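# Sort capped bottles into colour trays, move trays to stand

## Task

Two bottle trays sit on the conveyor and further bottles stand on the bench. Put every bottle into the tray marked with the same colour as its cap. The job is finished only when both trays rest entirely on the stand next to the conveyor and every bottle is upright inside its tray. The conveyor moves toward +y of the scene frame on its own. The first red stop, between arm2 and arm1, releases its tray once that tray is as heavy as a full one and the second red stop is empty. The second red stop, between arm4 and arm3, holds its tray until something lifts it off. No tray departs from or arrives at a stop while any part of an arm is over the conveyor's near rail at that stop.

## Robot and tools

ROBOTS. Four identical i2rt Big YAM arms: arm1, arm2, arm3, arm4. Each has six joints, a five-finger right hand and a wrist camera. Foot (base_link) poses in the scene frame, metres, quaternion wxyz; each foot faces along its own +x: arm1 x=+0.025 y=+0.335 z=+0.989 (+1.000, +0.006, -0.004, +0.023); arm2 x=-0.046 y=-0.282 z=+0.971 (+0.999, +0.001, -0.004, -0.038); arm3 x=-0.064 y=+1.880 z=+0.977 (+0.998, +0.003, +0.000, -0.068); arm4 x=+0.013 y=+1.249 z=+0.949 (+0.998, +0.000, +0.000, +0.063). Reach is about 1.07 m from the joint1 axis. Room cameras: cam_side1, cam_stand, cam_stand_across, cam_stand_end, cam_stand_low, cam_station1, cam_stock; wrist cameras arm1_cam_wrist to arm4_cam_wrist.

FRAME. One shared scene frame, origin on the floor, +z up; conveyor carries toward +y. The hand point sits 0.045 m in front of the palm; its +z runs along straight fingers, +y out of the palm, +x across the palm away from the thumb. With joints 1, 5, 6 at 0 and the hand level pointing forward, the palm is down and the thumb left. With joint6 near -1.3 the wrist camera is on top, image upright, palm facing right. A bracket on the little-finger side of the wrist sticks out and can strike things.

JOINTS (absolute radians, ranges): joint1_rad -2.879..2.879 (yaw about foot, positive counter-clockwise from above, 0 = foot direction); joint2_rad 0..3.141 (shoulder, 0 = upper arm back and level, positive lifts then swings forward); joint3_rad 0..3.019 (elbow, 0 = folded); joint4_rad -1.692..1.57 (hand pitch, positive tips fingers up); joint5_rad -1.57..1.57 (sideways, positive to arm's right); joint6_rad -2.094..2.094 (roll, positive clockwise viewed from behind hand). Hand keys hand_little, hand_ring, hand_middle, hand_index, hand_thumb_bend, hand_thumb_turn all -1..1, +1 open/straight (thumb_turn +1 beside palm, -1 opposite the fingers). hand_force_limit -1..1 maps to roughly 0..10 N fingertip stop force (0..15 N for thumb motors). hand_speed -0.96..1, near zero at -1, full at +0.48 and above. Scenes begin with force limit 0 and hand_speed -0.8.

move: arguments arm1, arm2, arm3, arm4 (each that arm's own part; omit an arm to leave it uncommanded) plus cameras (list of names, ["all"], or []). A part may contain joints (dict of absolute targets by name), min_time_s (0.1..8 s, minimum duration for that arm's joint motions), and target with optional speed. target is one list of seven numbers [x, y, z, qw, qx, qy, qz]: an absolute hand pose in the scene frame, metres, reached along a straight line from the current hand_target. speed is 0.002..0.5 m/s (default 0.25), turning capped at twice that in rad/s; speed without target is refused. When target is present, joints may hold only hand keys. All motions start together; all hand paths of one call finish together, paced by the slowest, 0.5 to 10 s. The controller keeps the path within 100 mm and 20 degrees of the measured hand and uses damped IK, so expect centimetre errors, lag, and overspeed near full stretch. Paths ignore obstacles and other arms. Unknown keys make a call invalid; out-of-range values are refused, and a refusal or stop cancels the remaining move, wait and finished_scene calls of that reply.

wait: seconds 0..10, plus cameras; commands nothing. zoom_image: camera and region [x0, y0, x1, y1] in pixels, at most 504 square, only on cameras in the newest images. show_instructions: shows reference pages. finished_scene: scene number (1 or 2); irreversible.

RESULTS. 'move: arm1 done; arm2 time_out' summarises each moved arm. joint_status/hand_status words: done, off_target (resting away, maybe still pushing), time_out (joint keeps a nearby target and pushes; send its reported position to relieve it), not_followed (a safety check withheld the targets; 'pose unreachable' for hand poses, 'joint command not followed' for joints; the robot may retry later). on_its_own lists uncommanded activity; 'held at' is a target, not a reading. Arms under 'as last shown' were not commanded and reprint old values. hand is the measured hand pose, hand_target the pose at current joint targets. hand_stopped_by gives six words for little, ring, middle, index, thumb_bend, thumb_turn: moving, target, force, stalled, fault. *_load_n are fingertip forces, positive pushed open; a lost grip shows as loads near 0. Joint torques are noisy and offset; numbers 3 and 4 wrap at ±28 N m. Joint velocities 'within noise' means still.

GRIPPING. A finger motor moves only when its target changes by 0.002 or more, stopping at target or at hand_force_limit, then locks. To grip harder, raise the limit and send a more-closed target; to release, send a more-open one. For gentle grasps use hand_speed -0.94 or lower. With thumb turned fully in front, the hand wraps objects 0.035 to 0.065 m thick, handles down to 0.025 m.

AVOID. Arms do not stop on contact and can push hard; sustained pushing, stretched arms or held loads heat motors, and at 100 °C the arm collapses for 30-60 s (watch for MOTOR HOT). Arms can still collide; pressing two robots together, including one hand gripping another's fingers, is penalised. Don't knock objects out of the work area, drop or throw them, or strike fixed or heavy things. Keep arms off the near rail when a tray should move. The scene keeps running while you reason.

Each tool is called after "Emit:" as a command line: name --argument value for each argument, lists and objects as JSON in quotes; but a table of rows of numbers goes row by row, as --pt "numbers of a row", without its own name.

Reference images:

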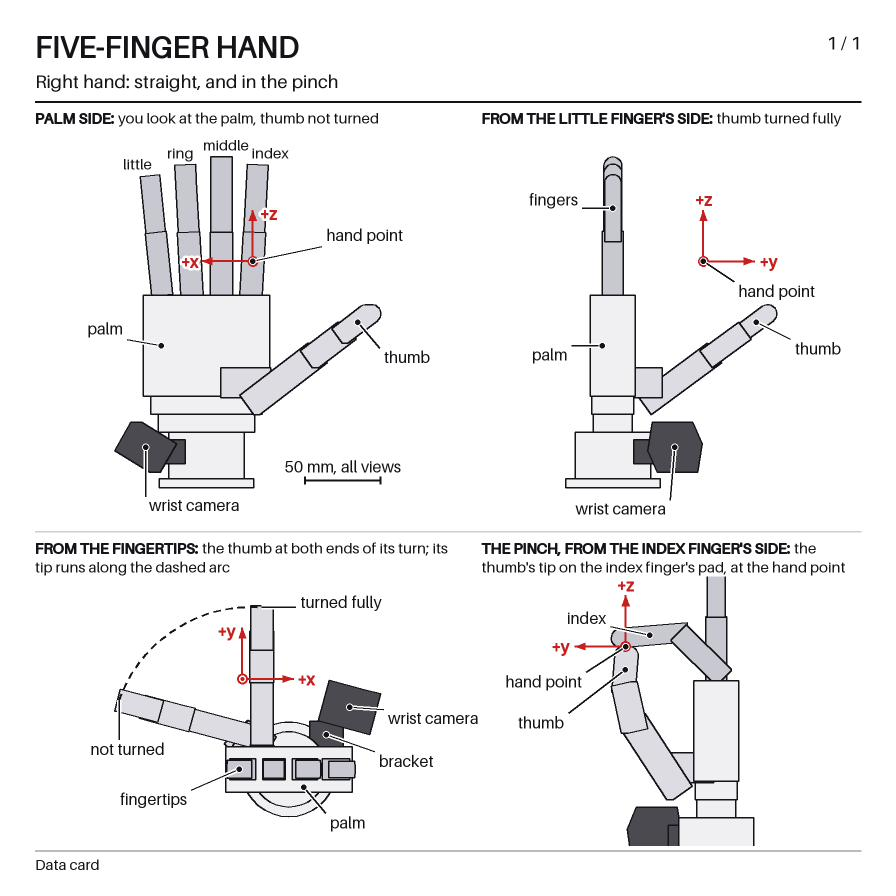

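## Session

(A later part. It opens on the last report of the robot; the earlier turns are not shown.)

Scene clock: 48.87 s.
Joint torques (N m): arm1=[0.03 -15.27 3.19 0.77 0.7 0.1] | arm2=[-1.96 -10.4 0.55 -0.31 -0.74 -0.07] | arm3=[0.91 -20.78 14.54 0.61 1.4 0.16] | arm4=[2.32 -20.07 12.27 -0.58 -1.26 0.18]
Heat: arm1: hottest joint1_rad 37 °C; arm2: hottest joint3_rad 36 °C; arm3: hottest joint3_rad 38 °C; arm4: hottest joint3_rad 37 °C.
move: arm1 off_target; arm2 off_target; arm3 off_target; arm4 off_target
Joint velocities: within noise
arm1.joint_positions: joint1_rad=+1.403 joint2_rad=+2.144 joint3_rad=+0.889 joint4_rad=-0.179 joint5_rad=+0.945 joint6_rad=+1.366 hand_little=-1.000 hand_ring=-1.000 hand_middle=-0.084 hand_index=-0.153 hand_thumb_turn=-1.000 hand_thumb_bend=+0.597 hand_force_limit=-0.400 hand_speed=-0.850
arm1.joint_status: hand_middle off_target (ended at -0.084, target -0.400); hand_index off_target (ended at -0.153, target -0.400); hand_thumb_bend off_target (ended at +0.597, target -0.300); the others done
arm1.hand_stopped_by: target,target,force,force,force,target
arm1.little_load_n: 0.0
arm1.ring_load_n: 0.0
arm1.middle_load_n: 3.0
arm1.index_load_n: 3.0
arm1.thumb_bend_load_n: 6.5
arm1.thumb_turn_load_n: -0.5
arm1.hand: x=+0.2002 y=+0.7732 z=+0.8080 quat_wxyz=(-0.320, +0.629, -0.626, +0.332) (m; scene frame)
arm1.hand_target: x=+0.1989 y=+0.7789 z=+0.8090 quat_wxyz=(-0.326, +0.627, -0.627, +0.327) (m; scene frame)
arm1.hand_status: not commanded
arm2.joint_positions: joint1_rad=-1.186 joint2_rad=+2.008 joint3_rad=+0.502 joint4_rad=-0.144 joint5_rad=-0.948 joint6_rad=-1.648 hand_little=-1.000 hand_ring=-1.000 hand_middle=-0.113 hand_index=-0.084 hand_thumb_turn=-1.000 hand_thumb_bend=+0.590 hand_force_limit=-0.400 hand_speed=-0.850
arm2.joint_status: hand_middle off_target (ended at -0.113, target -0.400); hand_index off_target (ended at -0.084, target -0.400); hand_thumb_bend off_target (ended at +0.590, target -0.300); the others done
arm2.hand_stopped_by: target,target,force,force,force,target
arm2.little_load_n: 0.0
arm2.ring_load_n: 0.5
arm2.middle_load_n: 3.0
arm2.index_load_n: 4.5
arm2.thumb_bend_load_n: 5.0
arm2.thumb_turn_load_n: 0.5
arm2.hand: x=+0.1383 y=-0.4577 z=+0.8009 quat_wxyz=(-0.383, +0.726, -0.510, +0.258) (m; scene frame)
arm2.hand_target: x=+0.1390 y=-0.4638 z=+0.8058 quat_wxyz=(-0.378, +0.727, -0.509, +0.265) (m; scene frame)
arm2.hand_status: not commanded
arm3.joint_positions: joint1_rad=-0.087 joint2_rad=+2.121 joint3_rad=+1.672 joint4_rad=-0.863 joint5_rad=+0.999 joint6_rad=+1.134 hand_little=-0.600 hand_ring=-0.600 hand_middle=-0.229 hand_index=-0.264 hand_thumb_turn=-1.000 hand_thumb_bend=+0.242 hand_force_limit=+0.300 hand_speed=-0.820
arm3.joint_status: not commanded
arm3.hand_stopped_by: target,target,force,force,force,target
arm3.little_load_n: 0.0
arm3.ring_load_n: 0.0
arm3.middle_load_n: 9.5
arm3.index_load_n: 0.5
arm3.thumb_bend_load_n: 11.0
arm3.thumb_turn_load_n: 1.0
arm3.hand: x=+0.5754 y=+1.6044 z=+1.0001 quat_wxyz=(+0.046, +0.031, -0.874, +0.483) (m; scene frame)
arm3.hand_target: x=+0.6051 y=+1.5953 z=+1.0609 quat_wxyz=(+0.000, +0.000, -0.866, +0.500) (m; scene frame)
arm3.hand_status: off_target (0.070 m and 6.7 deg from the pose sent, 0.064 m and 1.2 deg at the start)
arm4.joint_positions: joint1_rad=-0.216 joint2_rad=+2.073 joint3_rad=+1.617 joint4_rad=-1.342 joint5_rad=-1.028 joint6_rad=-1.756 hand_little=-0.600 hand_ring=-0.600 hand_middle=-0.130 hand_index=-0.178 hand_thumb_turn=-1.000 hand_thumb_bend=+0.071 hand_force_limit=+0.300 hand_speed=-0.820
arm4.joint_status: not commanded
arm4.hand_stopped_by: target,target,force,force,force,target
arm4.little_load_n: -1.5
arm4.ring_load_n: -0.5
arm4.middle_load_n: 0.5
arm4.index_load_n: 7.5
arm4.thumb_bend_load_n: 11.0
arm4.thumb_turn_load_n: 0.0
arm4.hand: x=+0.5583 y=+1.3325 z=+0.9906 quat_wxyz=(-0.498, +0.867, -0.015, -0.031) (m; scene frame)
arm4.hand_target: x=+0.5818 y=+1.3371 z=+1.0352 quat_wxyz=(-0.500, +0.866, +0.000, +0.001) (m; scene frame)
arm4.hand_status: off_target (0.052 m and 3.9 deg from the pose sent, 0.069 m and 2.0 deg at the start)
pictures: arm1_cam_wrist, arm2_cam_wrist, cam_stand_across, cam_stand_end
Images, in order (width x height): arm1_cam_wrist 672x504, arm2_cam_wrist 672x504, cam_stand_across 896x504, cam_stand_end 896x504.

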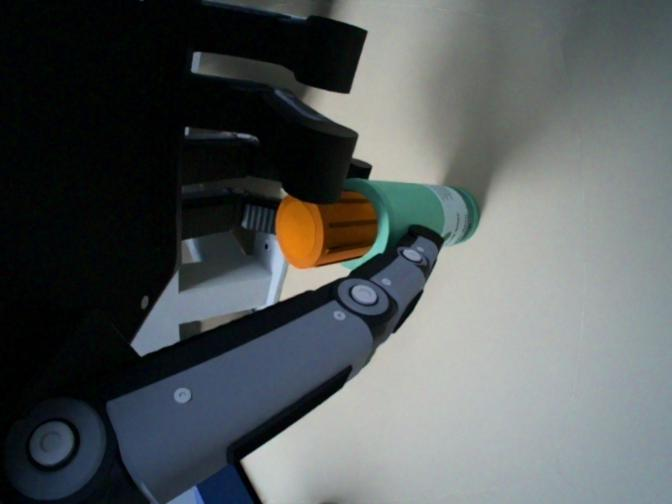

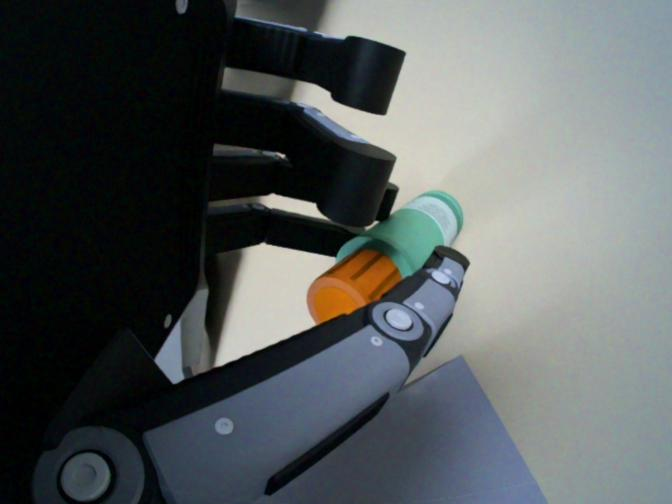

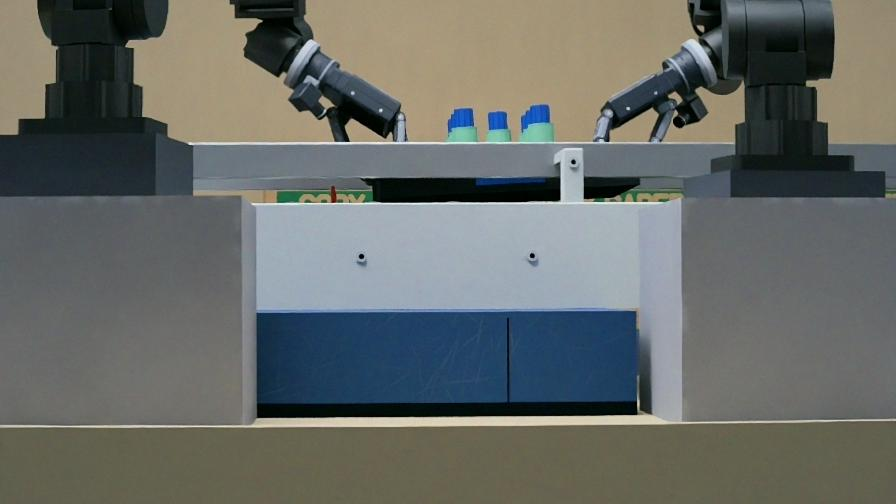

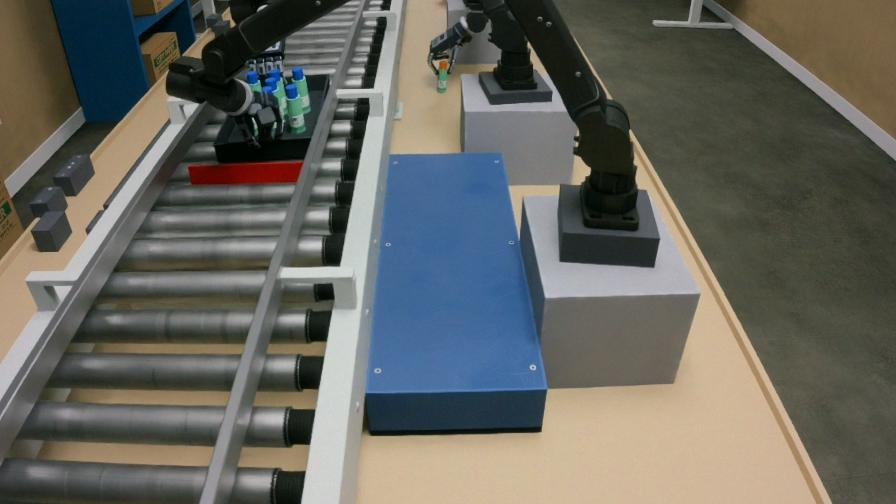

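Emit:
move --arm3 '{"target":[0.635,1.596,1.085,-0.039,-0.0225,-0.865,0.4995],"speed":0.08}' --arm4 '{"target":[0.61,1.337,1.055,-0.4995,0.865,0.0225,0.039],"speed":0.08}' --cameras '["cam_station1","cam_stand_across","cam_stand_end","cam_stand"]'

Scene clock: 51.67 s.
Joint torques (N m): arm1=[-0.38 -15.15 3.38 0.88 0.63 0.03] | arm2=[-1.96 -10.46 0.51 -0.36 -0.74 -0.07] | arm3=[1.03 -21.6 15.28 1.18 1.58 0.23] | arm4=[1.96 -21.19 12.7 0.32 -1.49 0.16]
Heat: arm1: hottest joint1_rad 37 °C; arm2: hottest joint3_rad 36 °C; arm3: hottest joint3_rad 38 °C; arm4: hottest joint3_rad 38 °C.
move: arm3 off_target; arm4 off_target
Joint velocities: within noise
arm1, arm2: as last shown
arm1.middle_load_n: 2.5
arm1.thumb_turn_load_n: 0.0
arm2.ring_load_n: 0.0
arm2.middle_load_n: 2.5
arm3.joint_positions: joint1_rad=-0.087 joint2_rad=+2.121 joint3_rad=+1.711 joint4_rad=-0.863 joint5_rad=+0.979 joint6_rad=+1.153 hand_little=-0.600 hand_ring=-0.600 hand_middle=-0.229 hand_index=-0.264 hand_thumb_turn=-1.000 hand_thumb_bend=+0.242 hand_force_limit=+0.300 hand_speed=-0.820
arm3.joint_status: not commanded
arm3.hand_stopped_by: target,target,force,force,force,target
arm3.little_load_n: 0.5
arm3.ring_load_n: 0.0
arm3.middle_load_n: 10.0
arm3.index_load_n: 0.0
arm3.thumb_bend_load_n: 11.5
arm3.thumb_turn_load_n: 0.5
arm3.hand: x=+0.5926 y=+1.6038 z=+1.0142 quat_wxyz=(+0.022, +0.016, -0.877, +0.480) (m; scene frame)
arm3.hand_target: x=+0.6281 y=+1.5980 z=+1.0866 quat_wxyz=(-0.039, -0.023, -0.865, +0.499) (m; scene frame)
arm3.hand_status: off_target (0.083 m and 8.6 deg from the pose sent, 0.104 m and 11.7 deg at the start)
arm4.joint_positions: joint1_rad=-0.212 joint2_rad=+2.073 joint3_rad=+1.662 joint4_rad=-1.333 joint5_rad=-1.030 joint6_rad=-1.756 hand_little=-0.600 hand_ring=-0.600 hand_middle=-0.130 hand_index=-0.178 hand_thumb_turn=-1.000 hand_thumb_bend=+0.071 hand_force_limit=+0.300 hand_speed=-0.820
arm4.joint_status: not commanded
arm4.hand_stopped_by: target,target,force,force,force,target
arm4.little_load_n: -1.5
arm4.ring_load_n: -1.0
arm4.middle_load_n: 1.5
arm4.index_load_n: 7.5
arm4.thumb_bend_load_n: 10.0
arm4.thumb_turn_load_n: 0.5
arm4.hand: x=+0.5774 y=+1.3329 z=+1.0030 quat_wxyz=(-0.496, +0.868, +0.000, -0.008) (m; scene frame)
arm4.hand_target: x=+0.6055 y=+1.3370 z=+1.0557 quat_wxyz=(-0.500, +0.865, +0.023, +0.039) (m; scene frame)
arm4.hand_status: off_target (0.061 m and 6.0 deg from the pose sent, 0.083 m and 9.1 deg at the start)
pictures: cam_stand, cam_stand_across, cam_stand_end, cam_station1
Images, in order (width x height): cam_stand 896x504, cam_stand_across 896x504, cam_stand_end 896x504, cam_station1 896x504.

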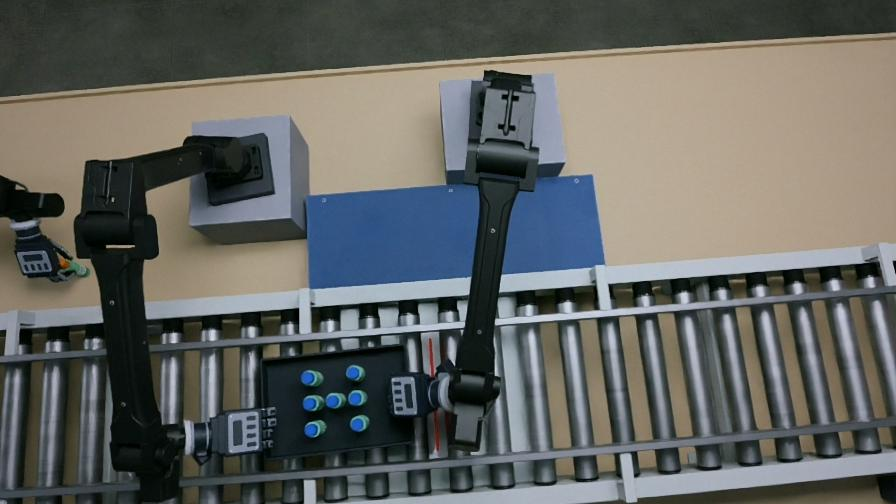

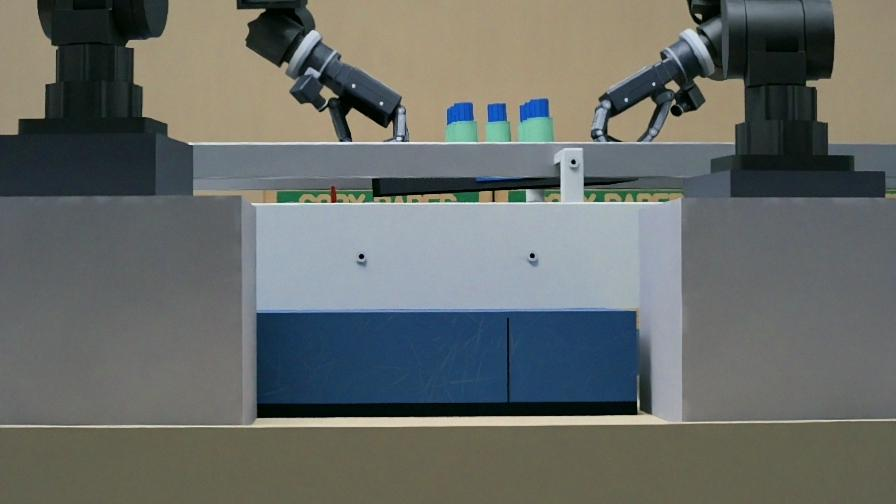

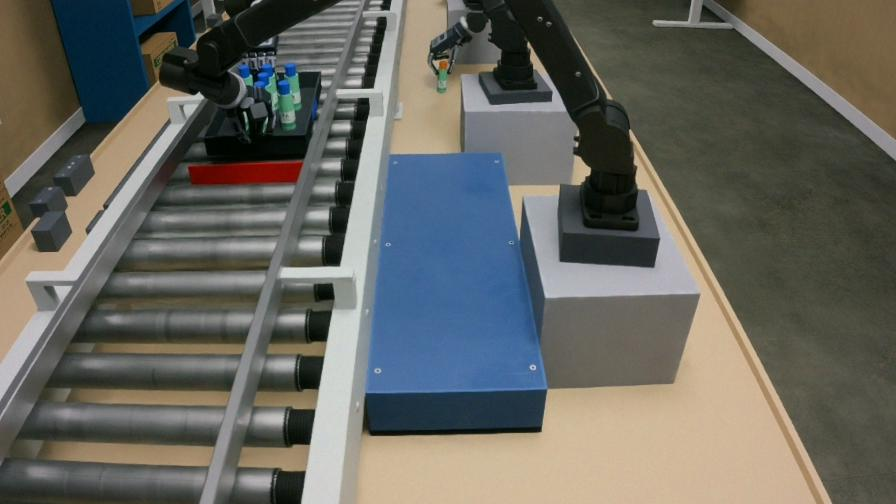

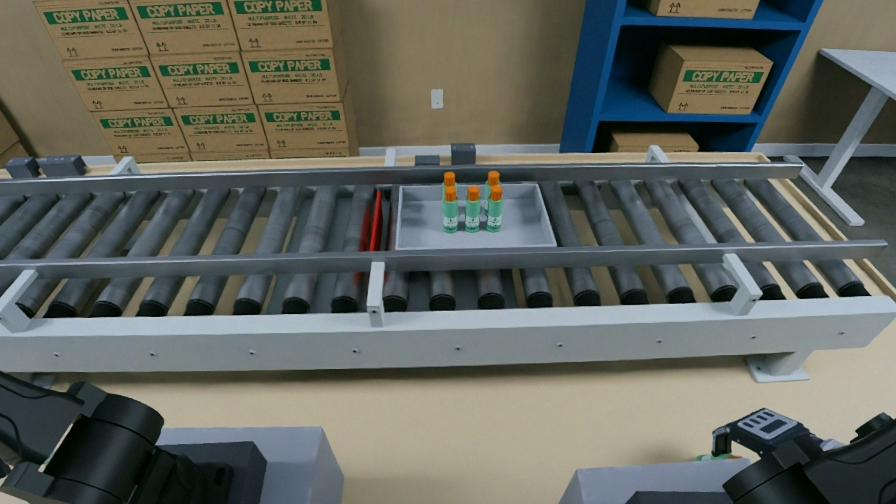

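Emit:
move --arm1 '{"target":[0.199,0.775,0.98,-0.3265,0.6272,-0.6272,0.3265],"speed":0.15}' --arm3 '{"target":[0.637,1.596,1.145,-0.039,-0.0225,-0.865,0.4995],"speed":0.08}' --arm4 '{"target":[0.612,1.337,1.105,-0.4995,0.865,0.0225,0.039],"speed":0.08}' --cameras '["cam_stock","cam_stand_across","cam_stand_end","arm1_cam_wrist"]'

Scene clock: 55.87 s.
Joint torques (N m): arm1=[-0.85 -14.33 8.31 -0.2 0.69 0.03] | arm2=[-1.85 -10.4 0.53 -0.32 -0.74 -0.07] | arm3=[0.79 -22.59 16.34 0.69 1.71 0.23] | arm4=[1.96 -23.06 13.01 -0.31 -1.43 0.17]
Heat: arm1: hottest joint1_rad 37 °C; arm2: hottest joint1_rad 35 °C; arm3: hottest joint3_rad 39 °C; arm4: hottest joint3_rad 39 °C.
move: arm1 off_target; arm3 off_target; arm4 off_target
Joint velocities: within noise
arm1.joint_positions: joint1_rad=+1.403 joint2_rad=+1.714 joint3_rad=+0.870 joint4_rad=-0.591 joint5_rad=+0.944 joint6_rad=+1.362 hand_little=-1.000 hand_ring=-1.000 hand_middle=-0.084 hand_index=-0.153 hand_thumb_turn=-1.000 hand_thumb_bend=+0.597 hand_force_limit=-0.400 hand_speed=-0.850
arm1.joint_status: not commanded
arm1.hand_stopped_by: target,target,force,force,force,target
arm1.little_load_n: 0.0
arm1.ring_load_n: 0.0
arm1.middle_load_n: 3.0
arm1.index_load_n: 3.0
arm1.thumb_bend_load_n: 6.5
arm1.thumb_turn_load_n: 0.0
arm1.hand: x=+0.1981 y=+0.7649 z=+0.9691 quat_wxyz=(-0.319, +0.631, -0.624, +0.332) (m; scene frame)
arm1.hand_target: x=+0.1990 y=+0.7748 z=+0.9801 quat_wxyz=(-0.327, +0.627, -0.627, +0.326) (m; scene frame)
arm1.hand_status: off_target (0.015 m and 1.2 deg from the pose sent, 0.172 m and 1.0 deg at the start)
arm2: as last shown
arm2.middle_load_n: 3.0
arm3.joint_positions: joint1_rad=-0.085 joint2_rad=+2.101 joint3_rad=+1.805 joint4_rad=-0.993 joint5_rad=+0.976 joint6_rad=+1.155 hand_little=-0.600 hand_ring=-0.600 hand_middle=-0.229 hand_index=-0.264 hand_thumb_turn=-1.000 hand_thumb_bend=+0.243 hand_force_limit=+0.300 hand_speed=-0.820
arm3.joint_status: not commanded
arm3.hand_stopped_by: target,target,force,force,force,target
arm3.little_load_n: 0.0
arm3.ring_load_n: 0.0
arm3.middle_load_n: 11.0
arm3.index_load_n: 0.0
arm3.thumb_bend_load_n: 10.0
arm3.thumb_turn_load_n: 0.0
arm3.hand: x=+0.5989 y=+1.6035 z=+1.0587 quat_wxyz=(+0.027, +0.019, -0.879, +0.477) (m; scene frame)
arm3.hand_target: x=+0.6287 y=+1.5985 z=+1.1456 quat_wxyz=(-0.040, -0.023, -0.865, +0.499) (m; scene frame)
arm3.hand_status: off_target (0.095 m and 9.4 deg from the pose sent, 0.138 m and 8.6 deg at the start; pose on its path clipped on 78 of 106 steps)
arm4.joint_positions: joint1_rad=-0.209 joint2_rad=+2.064 joint3_rad=+1.748 joint4_rad=-1.430 joint5_rad=-1.031 joint6_rad=-1.756 hand_little=-0.600 hand_ring=-0.600 hand_middle=-0.129 hand_index=-0.178 hand_thumb_turn=-1.000 hand_thumb_bend=+0.071 hand_force_limit=+0.300 hand_speed=-0.820
arm4.joint_status: not commanded
arm4.hand_stopped_by: target,target,force,force,force,target
arm4.little_load_n: -3.5
arm4.ring_load_n: 0.0
arm4.middle_load_n: 6.0
arm4.index_load_n: 9.5
arm4.thumb_bend_load_n: 12.5
arm4.thumb_turn_load_n: 1.0
arm4.hand: x=+0.5869 y=+1.3341 z=+1.0392 quat_wxyz=(-0.497, +0.868, +0.001, -0.010) (m; scene frame)
arm4.hand_target: x=+0.6068 y=+1.3372 z=+1.1043 quat_wxyz=(-0.500, +0.865, +0.023, +0.039) (m; scene frame)
arm4.hand_status: off_target (0.070 m and 6.1 deg from the pose sent, 0.108 m and 6.0 deg at the start)
pictures: arm1_cam_wrist, cam_stand_across, cam_stand_end, cam_stock
Images, in order (width x height): arm1_cam_wrist 672x504, cam_stand_across 896x504, cam_stand_end 896x504, cam_stock 896x504.

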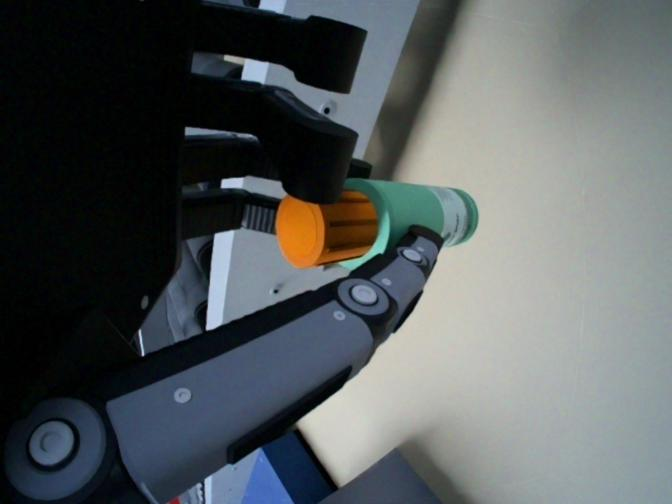

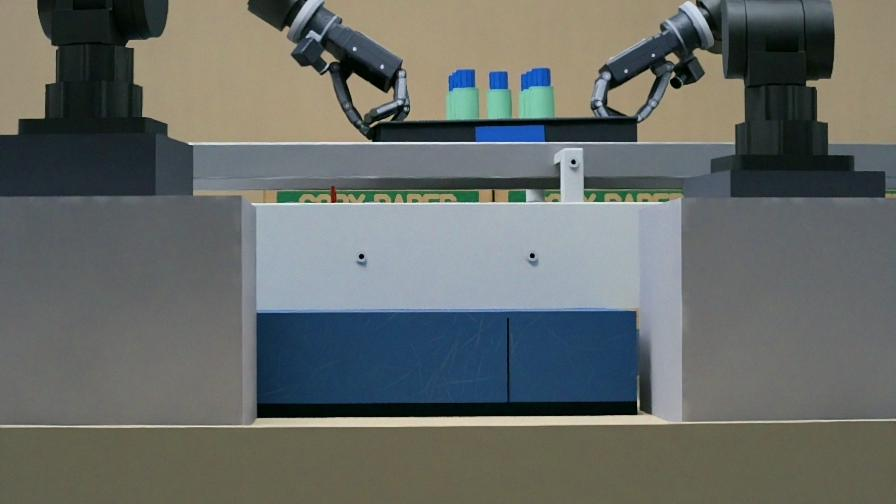

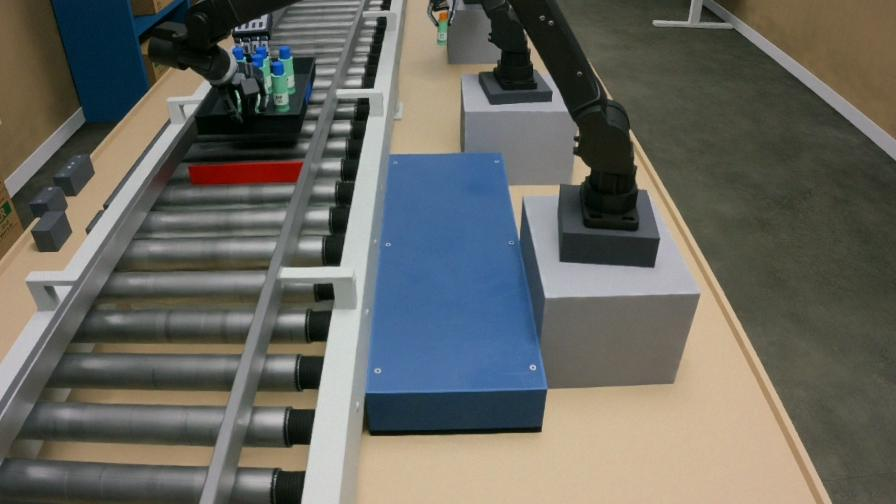

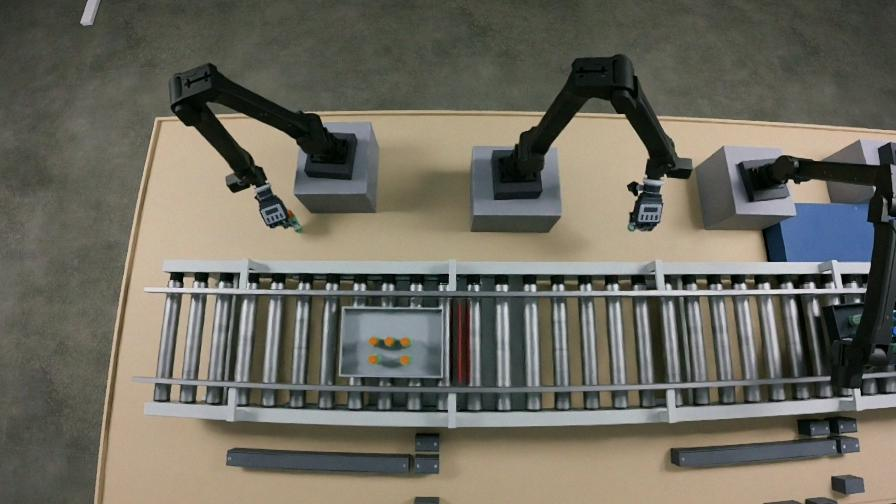

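Emit:
move --arm3 '{"target":[0.62,1.597,1.172,-0.039,-0.0225,-0.865,0.4995],"speed":0.08}' --arm4 '{"target":[0.602,1.337,1.125,-0.4995,0.865,0.0225,0.039],"speed":0.08}' --arm1 '{"target":[0.199,0.77,1.09,-0.3265,0.6272,-0.6272,0.3265],"speed":0.2}' --cameras '["cam_stand_across","cam_stand_end"]'

Scene clock: 58.30 s.
Joint torques (N m): arm1=[-0.85 -12.63 12.71 -0.14 0.65 0.09] | arm2=[-1.61 -10.29 0.66 -0.35 -0.73 -0.07] | arm3=[0.85 -23.41 14.93 0.81 1.74 0.18] | arm4=[1.79 -22.48 12.81 -0.38 -1.38 0.16]
Heat: arm1: hottest joint1_rad 37 °C; arm2: hottest joint1_rad 35 °C; arm3: hottest joint3_rad 40 °C; arm4: hottest joint3_rad 39 °C.
move: arm1 off_target; arm3 off_target; arm4 off_target
Joint velocities: within noise
arm1.joint_positions: joint1_rad=+1.403 joint2_rad=+1.501 joint3_rad=+0.950 joint4_rad=-0.897 joint5_rad=+0.943 joint6_rad=+1.352 hand_little=-1.000 hand_ring=-1.000 hand_middle=-0.084 hand_index=-0.153 hand_thumb_turn=-1.000 hand_thumb_bend=+0.597 hand_force_limit=-0.400 hand_speed=-0.850
arm1.joint_status: not commanded
arm1.hand_stopped_by: target,target,force,force,force,target
arm1.little_load_n: 0.0
arm1.ring_load_n: 0.0
arm1.middle_load_n: 3.0
arm1.index_load_n: 3.0
arm1.thumb_bend_load_n: 6.5
arm1.thumb_turn_load_n: 0.0
arm1.hand: x=+0.1956 y=+0.7517 z=+1.0706 quat_wxyz=(-0.312, +0.637, -0.619, +0.338) (m; scene frame)
arm1.hand_target: x=+0.1988 y=+0.7691 z=+1.0902 quat_wxyz=(-0.327, +0.627, -0.627, +0.326) (m; scene frame)
arm1.hand_status: off_target (0.027 m and 2.5 deg from the pose sent, 0.121 m and 1.2 deg at the start)
arm2: as last shown
arm2.little_load_n: 0.5
arm2.thumb_bend_load_n: 5.5
arm3.joint_positions: joint1_rad=-0.085 joint2_rad=+2.064 joint3_rad=+1.805 joint4_rad=-1.024 joint5_rad=+0.974 joint6_rad=+1.155 hand_little=-0.600 hand_ring=-0.600 hand_middle=-0.229 hand_index=-0.264 hand_thumb_turn=-1.000 hand_thumb_bend=+0.243 hand_force_limit=+0.300 hand_speed=-0.820
arm3.joint_status: not commanded
arm3.hand_stopped_by: target,target,force,force,force,target
arm3.little_load_n: 0.0
arm3.ring_load_n: 0.0
arm3.middle_load_n: 10.5
arm3.index_load_n: 0.5
arm3.thumb_bend_load_n: 9.5
arm3.thumb_turn_load_n: 0.0
arm3.hand: x=+0.5932 y=+1.6048 z=+1.0814 quat_wxyz=(+0.024, +0.018, -0.879, +0.477) (m; scene frame)
arm3.hand_target: x=+0.6130 y=+1.5989 z=+1.1714 quat_wxyz=(-0.039, -0.023, -0.865, +0.499) (m; scene frame)
arm3.hand_status: off_target (0.095 m and 9.2 deg from the pose sent, 0.115 m and 9.4 deg at the start; pose on its path clipped on 13 of 43 steps)
arm4.joint_positions: joint1_rad=-0.209 joint2_rad=+2.028 joint3_rad=+1.748 joint4_rad=-1.463 joint5_rad=-1.032 joint6_rad=-1.756 hand_little=-0.600 hand_ring=-0.600 hand_middle=-0.129 hand_index=-0.178 hand_thumb_turn=-1.000 hand_thumb_bend=+0.071 hand_force_limit=+0.300 hand_speed=-0.820
arm4.joint_status: not commanded
arm4.hand_stopped_by: target,target,force,force,force,target
arm4.little_load_n: -3.5
arm4.ring_load_n: 0.0
arm4.middle_load_n: 5.5
arm4.index_load_n: 10.0
arm4.thumb_bend_load_n: 13.0
arm4.thumb_turn_load_n: 1.0
arm4.hand: x=+0.5807 y=+1.3348 z=+1.0611 quat_wxyz=(-0.497, +0.868, +0.002, -0.008) (m; scene frame)
arm4.hand_target: x=+0.5972 y=+1.3372 z=+1.1241 quat_wxyz=(-0.500, +0.865, +0.023, +0.039) (m; scene frame)
arm4.hand_status: off_target (0.067 m and 5.9 deg from the pose sent, 0.087 m and 6.1 deg at the start)
pictures: cam_stand_across, cam_stand_end
Images, in order (width x height): cam_stand_across 896x504, cam_stand_end 896x504.

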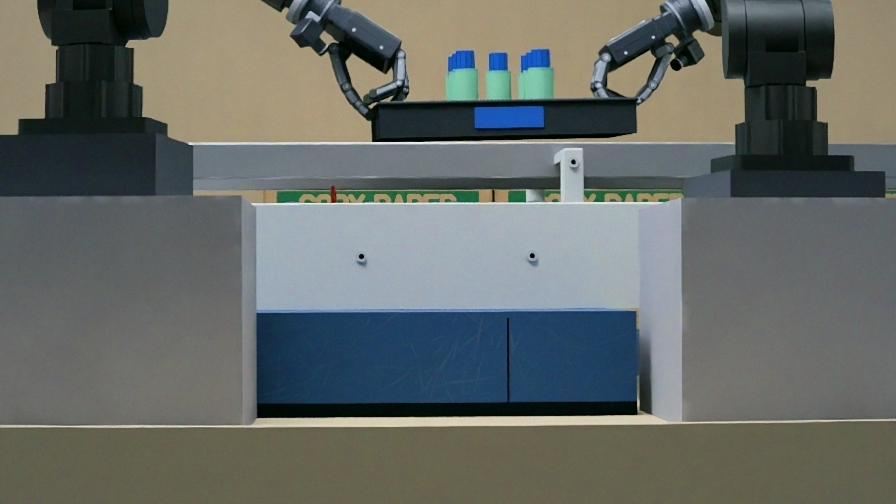

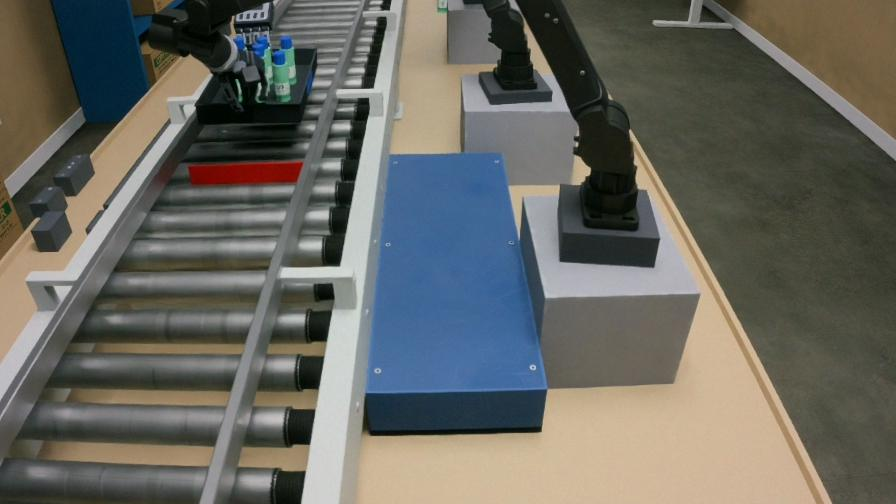

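Emit:
move --arm3 '{"target":[0.54,1.598,1.17,-0.039,-0.0225,-0.865,0.4995],"speed":0.1}' --arm4 '{"target":[0.522,1.338,1.12,-0.4995,0.865,0.0225,0.039],"speed":0.1}'

Emit:
move --arm3 '{"target":[0.44,1.60,1.155,-0.039,-0.0225,-0.865,0.4995],"speed":0.1}' --arm4 '{"target":[0.422,1.34,1.115,-0.4995,0.865,0.0225,0.039],"speed":0.1}' --cameras '["cam_stand_across","cam_stand_end","cam_stock"]'

Scene clock: 60.30 s.
Joint torques (N m): arm1=[-0.85 -11.87 12.81 0.05 0.67 0.07] | arm2=[-1.79 -10.29 0.58 -0.35 -0.74 -0.07] | arm3=[0.15 -20.31 11.58 1.78 1.64 0.06] | arm4=[1.26 -19.43 7.25 0.51 -1.33 0.06]
Heat: arm1: hottest joint1_rad 37 °C; arm2: hottest joint1_rad 35 °C; arm3: hottest joint3_rad 40 °C; arm4: hottest joint3_rad 40 °C.
move: arm3 off_target; arm4 off_target
Joint velocities: within noise
arm1, arm2: as last shown
arm1.joint_positions: joint1_rad=+1.403 joint2_rad=+1.501 joint3_rad=+0.950 joint4_rad=-0.898 joint5_rad=+0.943 joint6_rad=+1.352 hand_little=-1.000 hand_ring=-1.000 hand_middle=-0.084 hand_index=-0.153 hand_thumb_turn=-1.000 hand_thumb_bend=+0.597 hand_force_limit=-0.400 hand_speed=-0.850
arm1.hand: x=+0.1956 y=+0.7516 z=+1.0706 quat_wxyz=(-0.312, +0.637, -0.619, +0.338) (m; scene frame)
arm2.little_load_n: 0.0
arm2.thumb_bend_load_n: 5.0
arm3.joint_positions: joint1_rad=-0.100 joint2_rad=+1.852 joint3_rad=+1.534 joint4_rad=-0.903 joint5_rad=+0.965 joint6_rad=+1.123 hand_little=-0.600 hand_ring=-0.600 hand_middle=-0.229 hand_index=-0.264 hand_thumb_turn=-1.000 hand_thumb_bend=+0.243 hand_force_limit=+0.300 hand_speed=-0.820
arm3.joint_status: not commanded
arm3.hand_stopped_by: target,target,force,force,force,target
arm3.little_load_n: 0.0
arm3.ring_load_n: 0.0
arm3.middle_load_n: 10.5
arm3.index_load_n: 0.0
arm3.thumb_bend_load_n: 10.0
arm3.thumb_turn_load_n: 0.0
arm3.hand: x=+0.5287 y=+1.6112 z=+1.1064 quat_wxyz=(+0.007, +0.012, -0.878, +0.479) (m; scene frame)
arm3.hand_target: x=+0.5371 y=+1.5990 z=+1.1694 quat_wxyz=(-0.039, -0.023, -0.865, +0.500) (m; scene frame)
arm3.hand_status: off_target (0.066 m and 7.2 deg from the pose sent, 0.104 m and 9.1 deg at the start)
arm4.joint_positions: joint1_rad=-0.209 joint2_rad=+1.827 joint3_rad=+1.518 joint4_rad=-1.397 joint5_rad=-1.033 joint6_rad=-1.765 hand_little=-0.600 hand_ring=-0.600 hand_middle=-0.129 hand_index=-0.178 hand_thumb_turn=-1.000 hand_thumb_bend=+0.071 hand_force_limit=+0.300 hand_speed=-0.820
arm4.joint_status: not commanded
arm4.hand_stopped_by: target,target,force,force,force,target
arm4.little_load_n: -2.0
arm4.ring_load_n: 0.0
arm4.middle_load_n: 6.5
arm4.index_load_n: 8.5
arm4.thumb_bend_load_n: 13.5
arm4.thumb_turn_load_n: 1.0
arm4.hand: x=+0.5200 y=+1.3399 z=+1.0871 quat_wxyz=(-0.496, +0.868, +0.015, +0.010) (m; scene frame)
arm4.hand_target: x=+0.5213 y=+1.3383 z=+1.1191 quat_wxyz=(-0.500, +0.865, +0.023, +0.039) (m; scene frame)
arm4.hand_status: off_target (0.033 m and 3.5 deg from the pose sent, 0.083 m and 5.9 deg at the start)
pictures: none

Scene clock: 62.03 s.
Joint torques (N m): arm1=[-0.32 -11.93 12.67 0.14 0.68 0.08] | arm2=[-1.9 -10.17 0.59 -0.38 -0.74 -0.08] | arm3=[-0.32 -16.91 11.22 2 1.52 0.05] | arm4=[0.91 -14.62 7.13 0.51 -1.35 0.05]
Heat: arm1: hottest joint1_rad 37 °C; arm2: hottest joint1_rad 35 °C; arm3: hottest joint3_rad 40 °C; arm4: hottest joint3_rad 39 °C.
move: arm3 off_target; arm4 off_target
Joint velocities: within noise
arm1, arm2: as last shown
arm1.ring_load_n: 0.5
arm3.joint_positions: joint1_rad=-0.145 joint2_rad=+1.603 joint3_rad=+1.184 joint4_rad=-0.734 joint5_rad=+0.944 joint6_rad=+1.049 hand_little=-0.600 hand_ring=-0.600 hand_middle=-0.229 hand_index=-0.264 hand_thumb_turn=-1.000 hand_thumb_bend=+0.243 hand_force_limit=+0.300 hand_speed=-0.820
arm3.joint_status: not commanded
arm3.hand_stopped_by: target,target,force,force,force,target
arm3.little_load_n: 0.0
arm3.ring_load_n: 0.0
arm3.middle_load_n: 10.5
arm3.index_load_n: 0.0
arm3.thumb_bend_load_n: 10.0
arm3.thumb_turn_load_n: 0.0
arm3.hand: x=+0.4278 y=+1.6137 z=+1.1040 quat_wxyz=(+0.003, +0.011, -0.878, +0.479) (m; scene frame)
arm3.hand_target: x=+0.4377 y=+1.6008 z=+1.1548 quat_wxyz=(-0.039, -0.023, -0.865, +0.500) (m; scene frame)
arm3.hand_status: off_target (0.054 m and 6.7 deg from the pose sent, 0.102 m and 7.2 deg at the start)
arm4.joint_positions: joint1_rad=-0.223 joint2_rad=+1.576 joint3_rad=+1.200 joint4_rad=-1.348 joint5_rad=-1.030 joint6_rad=-1.797 hand_little=-0.600 hand_ring=-0.600 hand_middle=-0.129 hand_index=-0.178 hand_thumb_turn=-1.000 hand_thumb_bend=+0.071 hand_force_limit=+0.300 hand_speed=-0.820
arm4.joint_status: not commanded
arm4.hand_stopped_by: target,target,force,force,force,target
arm4.little_load_n: -2.5
arm4.ring_load_n: 0.0
arm4.middle_load_n: 5.0
arm4.index_load_n: 9.0
arm4.thumb_bend_load_n: 12.5
arm4.thumb_turn_load_n: 1.0
arm4.hand: x=+0.4192 y=+1.3422 z=+1.0924 quat_wxyz=(-0.496, +0.868, +0.018, +0.013) (m; scene frame)
arm4.hand_target: x=+0.4217 y=+1.3402 z=+1.1145 quat_wxyz=(-0.500, +0.865, +0.023, +0.039) (m; scene frame)
arm4.hand_status: off_target (0.023 m and 3.0 deg from the pose sent, 0.102 m and 3.5 deg at the start)
pictures: cam_stand_across, cam_stand_end, cam_stock
Images, in order (width x height): cam_stand_across 896x504, cam_stand_end 896x504, cam_stock 896x504.

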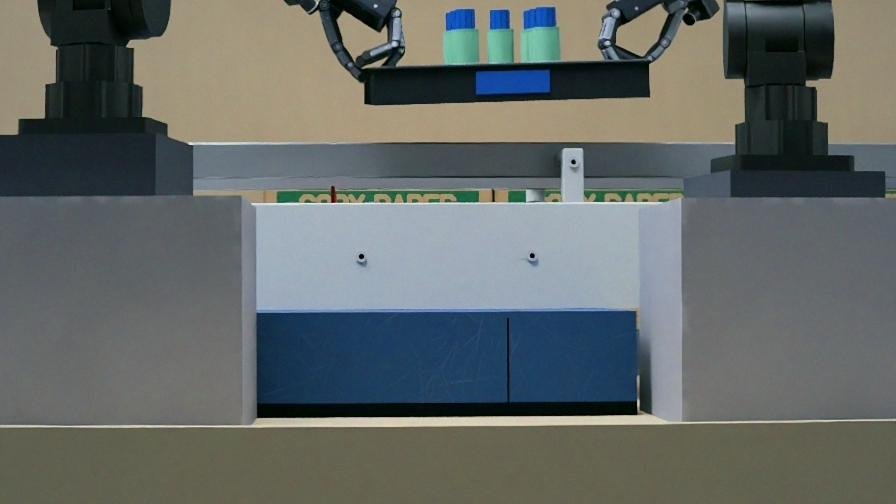

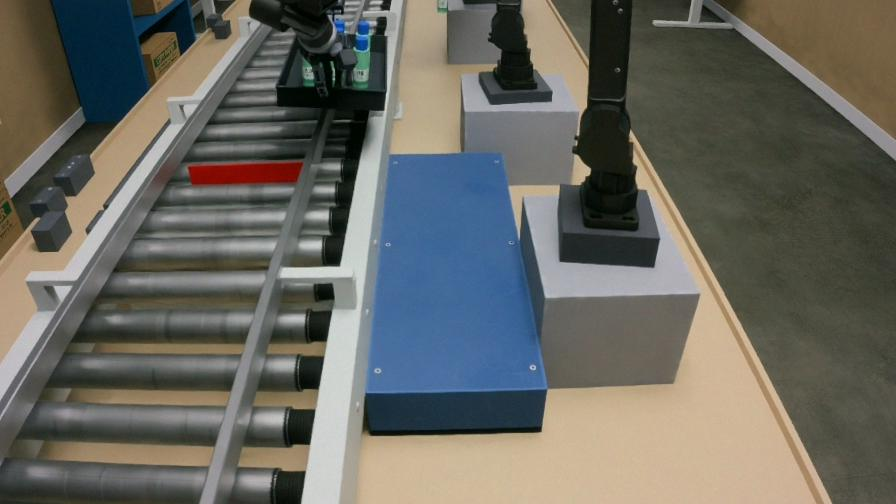

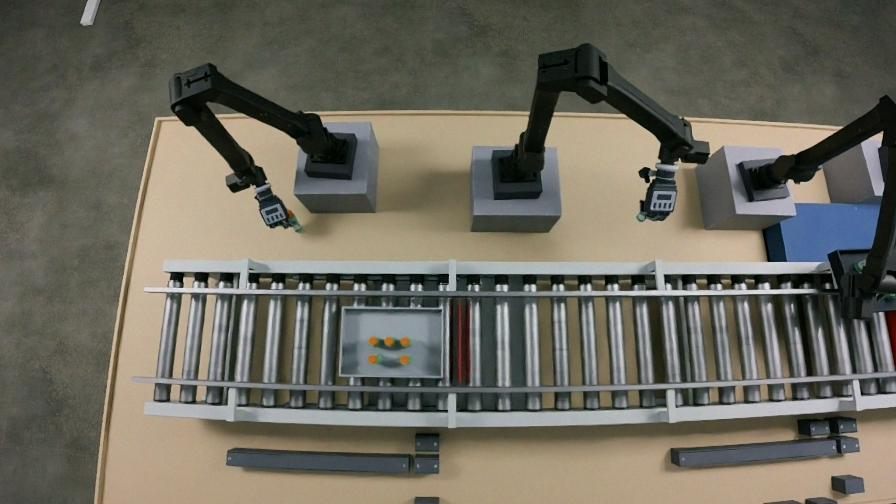

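Emit:
move --arm3 '{"target":[0.33,1.67,1.15,-0.02,-0.0115,-0.8657,0.4999],"speed":0.12}' --arm4 '{"target":[0.31,1.408,1.11,-0.4999,0.8657,0.0115,0.02],"speed":0.12}'

Emit:
move --arm3 '{"target":[0.225,1.718,1.09,-0.02,-0.0115,-0.8657,0.4999],"speed":0.12}' --arm4 '{"target":[0.198,1.446,1.055,-0.4999,0.8657,0.0115,0.02],"speed":0.12}' --cameras '["cam_stand_across","cam_stand_end","cam_stand","arm2_cam_wrist"]'

Scene clock: 64.90 s.
Joint torques (N m): arm1=[-0.73 -12.57 12.62 0.02 0.68 0.11] | arm2=[-2.08 -10.23 0.55 -0.34 -0.74 -0.09] | arm3=[0.79 -11.69 11.41 0.68 2.08 0.22] | arm4=[2.67 -9.11 7.64 1.16 -1.3 0.32]
Heat: arm1: hottest joint1_rad 37 °C; arm2: hottest joint1_rad 35 °C; arm3: hottest joint3_rad 40 °C; arm4: hottest joint3_rad 39 °C.
move: arm3 off_target; arm4 off_target
Joint velocities: within noise
arm1, arm2: as last shown
arm1.little_load_n: 0.5
arm1.ring_load_n: 0.0
arm2.ring_load_n: -0.5
arm2.index_load_n: 4.0
arm2.thumb_turn_load_n: 0.0
arm3.joint_positions: joint1_rad=-0.062 joint2_rad=+1.315 joint3_rad=+0.905 joint4_rad=-0.879 joint5_rad=+0.984 joint6_rad=+1.185 hand_little=-0.600 hand_ring=-0.600 hand_middle=-0.229 hand_index=-0.264 hand_thumb_turn=-1.000 hand_thumb_bend=+0.243 hand_force_limit=+0.300 hand_speed=-0.820
arm3.joint_status: not commanded
arm3.hand_stopped_by: target,target,force,force,force,target
arm3.little_load_n: 0.0
arm3.ring_load_n: 0.0
arm3.middle_load_n: 9.0
arm3.index_load_n: 0.5
arm3.thumb_bend_load_n: 10.5
arm3.thumb_turn_load_n: 1.5
arm3.hand: x=+0.3168 y=+1.6751 z=+1.1108 quat_wxyz=(+0.016, +0.016, -0.877, +0.481) (m; scene frame)
arm3.hand_target: x=+0.3287 y=+1.6702 z=+1.1494 quat_wxyz=(-0.020, -0.012, -0.866, +0.499) (m; scene frame)
arm3.hand_status: off_target (0.042 m and 5.7 deg from the pose sent, 0.122 m and 4.6 deg at the start)
arm4.joint_positions: joint1_rad=-0.073 joint2_rad=+1.239 joint3_rad=+0.864 joint4_rad=-1.092 joint5_rad=-1.027 joint6_rad=-1.478 hand_little=-0.600 hand_ring=-0.600 hand_middle=-0.129 hand_index=-0.178 hand_thumb_turn=-1.000 hand_thumb_bend=+0.072 hand_force_limit=+0.300 hand_speed=-0.820
arm4.joint_status: not commanded
arm4.hand_stopped_by: target,target,force,force,force,target
arm4.little_load_n: -1.5
arm4.ring_load_n: 0.0
arm4.middle_load_n: 8.5
arm4.index_load_n: 8.0
arm4.thumb_bend_load_n: 15.5
arm4.thumb_turn_load_n: 1.0
arm4.hand: x=+0.3101 y=+1.4009 z=+1.0933 quat_wxyz=(-0.492, +0.870, +0.008, +0.009) (m; scene frame)
arm4.hand_target: x=+0.3098 y=+1.4077 z=+1.1096 quat_wxyz=(-0.500, +0.866, +0.012, +0.019) (m; scene frame)
arm4.hand_status: off_target (0.018 m and 1.6 deg from the pose sent, 0.129 m and 1.2 deg at the start)
pictures: none

Scene clock: 67.00 s.
Joint torques (N m): arm1=[-0.15 -12.75 12.77 -0.09 0.71 0.1] | arm2=[-2.2 -10.11 0.59 -0.34 -0.72 -0.07] | arm3=[1.49 -6.59 10.85 0.43 1.88 0.29] | arm4=[2.37 -3.43 7.99 1.92 -0.97 0.26]
Heat: arm1: hottest joint1_rad 37 °C; arm2: hottest joint1_rad 35 °C; arm3: hottest joint3_rad 41 °C; arm4: hottest joint3_rad 39 °C.
move: arm3 off_target; arm4 off_target
Joint velocities: within noise
arm1, arm2: as last shown
arm1.little_load_n: 0.0
arm1.thumb_bend_load_n: 6.0
arm2.ring_load_n: 0.0
arm2.index_load_n: 5.0
arm2.thumb_turn_load_n: 0.5
arm3.joint_positions: joint1_rad=+0.037 joint2_rad=+1.077 joint3_rad=+0.579 joint4_rad=-0.940 joint5_rad=+1.019 joint6_rad=+1.380 hand_little=-0.600 hand_ring=-0.600 hand_middle=-0.229 hand_index=-0.264 hand_thumb_turn=-1.000 hand_thumb_bend=+0.243 hand_force_limit=+0.300 hand_speed=-0.820
arm3.joint_status: not commanded
arm3.hand_stopped_by: target,target,force,force,force,target
arm3.little_load_n: 0.0
arm3.ring_load_n: 0.0
arm3.middle_load_n: 8.5
arm3.index_load_n: 0.0
arm3.thumb_bend_load_n: 9.5
arm3.thumb_turn_load_n: 2.0
arm3.hand: x=+0.2079 y=+1.7195 z=+1.0629 quat_wxyz=(+0.013, +0.007, -0.873, +0.487) (m; scene frame)
arm3.hand_target: x=+0.2243 y=+1.7179 z=+1.0896 quat_wxyz=(-0.020, -0.012, -0.866, +0.499) (m; scene frame)
arm3.hand_status: off_target (0.032 m and 4.7 deg from the pose sent, 0.103 m and 5.7 deg at the start)
arm4.joint_positions: joint1_rad=+0.141 joint2_rad=+0.891 joint3_rad=+0.480 joint4_rad=-0.732 joint5_rad=-0.967 joint6_rad=-1.097 hand_little=-0.600 hand_ring=-0.600 hand_middle=-0.129 hand_index=-0.178 hand_thumb_turn=-1.000 hand_thumb_bend=+0.072 hand_force_limit=+0.300 hand_speed=-0.820
arm4.joint_status: not commanded
arm4.hand_stopped_by: target,target,force,force,force,target
arm4.little_load_n: -2.0
arm4.ring_load_n: 0.0
arm4.middle_load_n: 9.5
arm4.index_load_n: 11.0
arm4.thumb_bend_load_n: 17.5
arm4.thumb_turn_load_n: 1.5
arm4.hand: x=+0.1951 y=+1.4408 z=+1.0436 quat_wxyz=(-0.491, +0.871, +0.009, +0.011) (m; scene frame)
arm4.hand_target: x=+0.1977 y=+1.4458 z=+1.0549 quat_wxyz=(-0.500, +0.866, +0.012, +0.019) (m; scene frame)
arm4.hand_status: off_target (0.013 m and 1.6 deg from the pose sent, 0.127 m and 1.6 deg at the start)
pictures: arm2_cam_wrist, cam_stand, cam_stand_across, cam_stand_end
Images, in order (width x height): arm2_cam_wrist 672x504, cam_stand 896x504, cam_stand_across 896x504, cam_stand_end 896x504.

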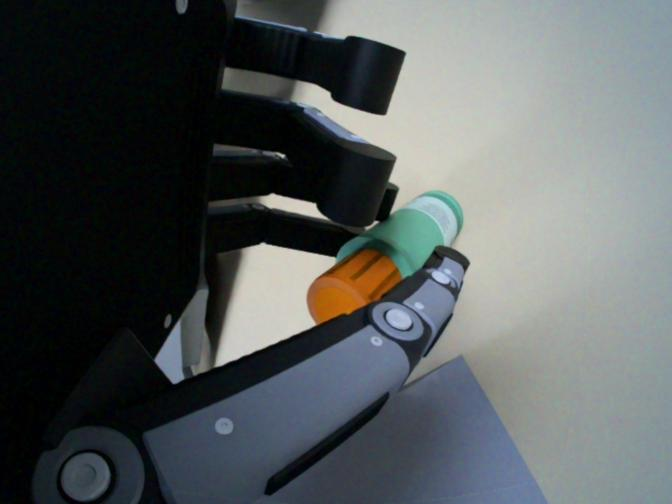

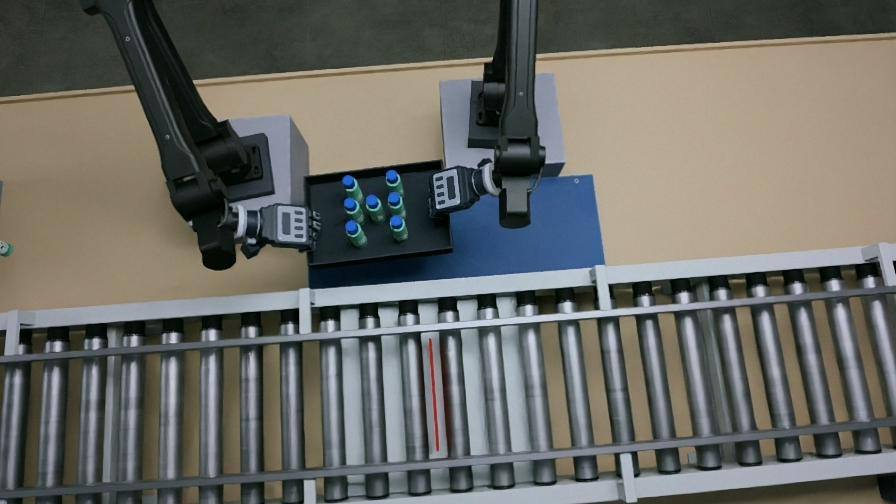

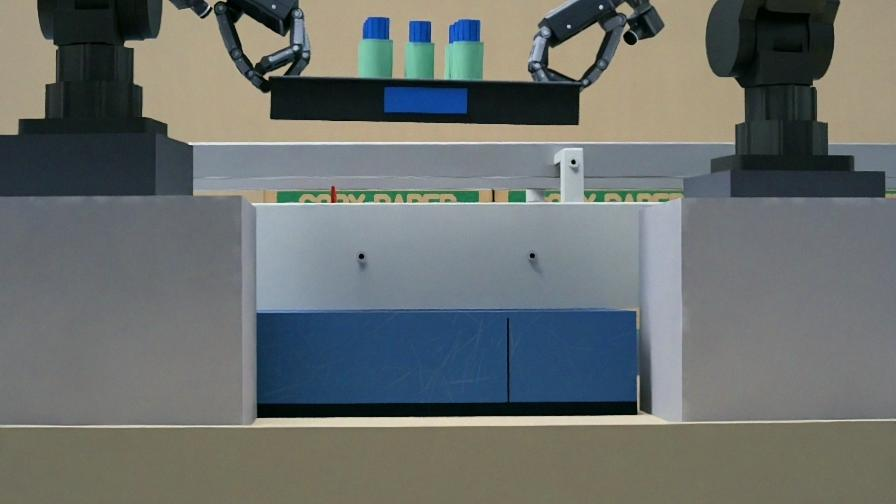

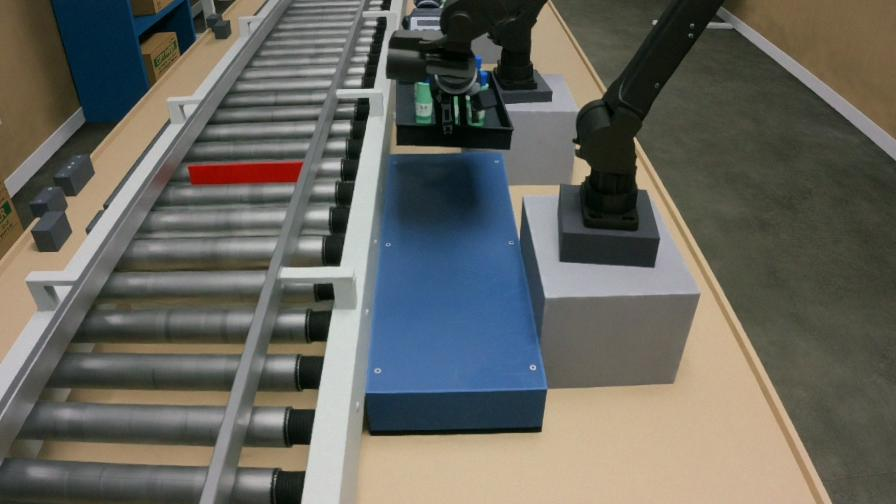

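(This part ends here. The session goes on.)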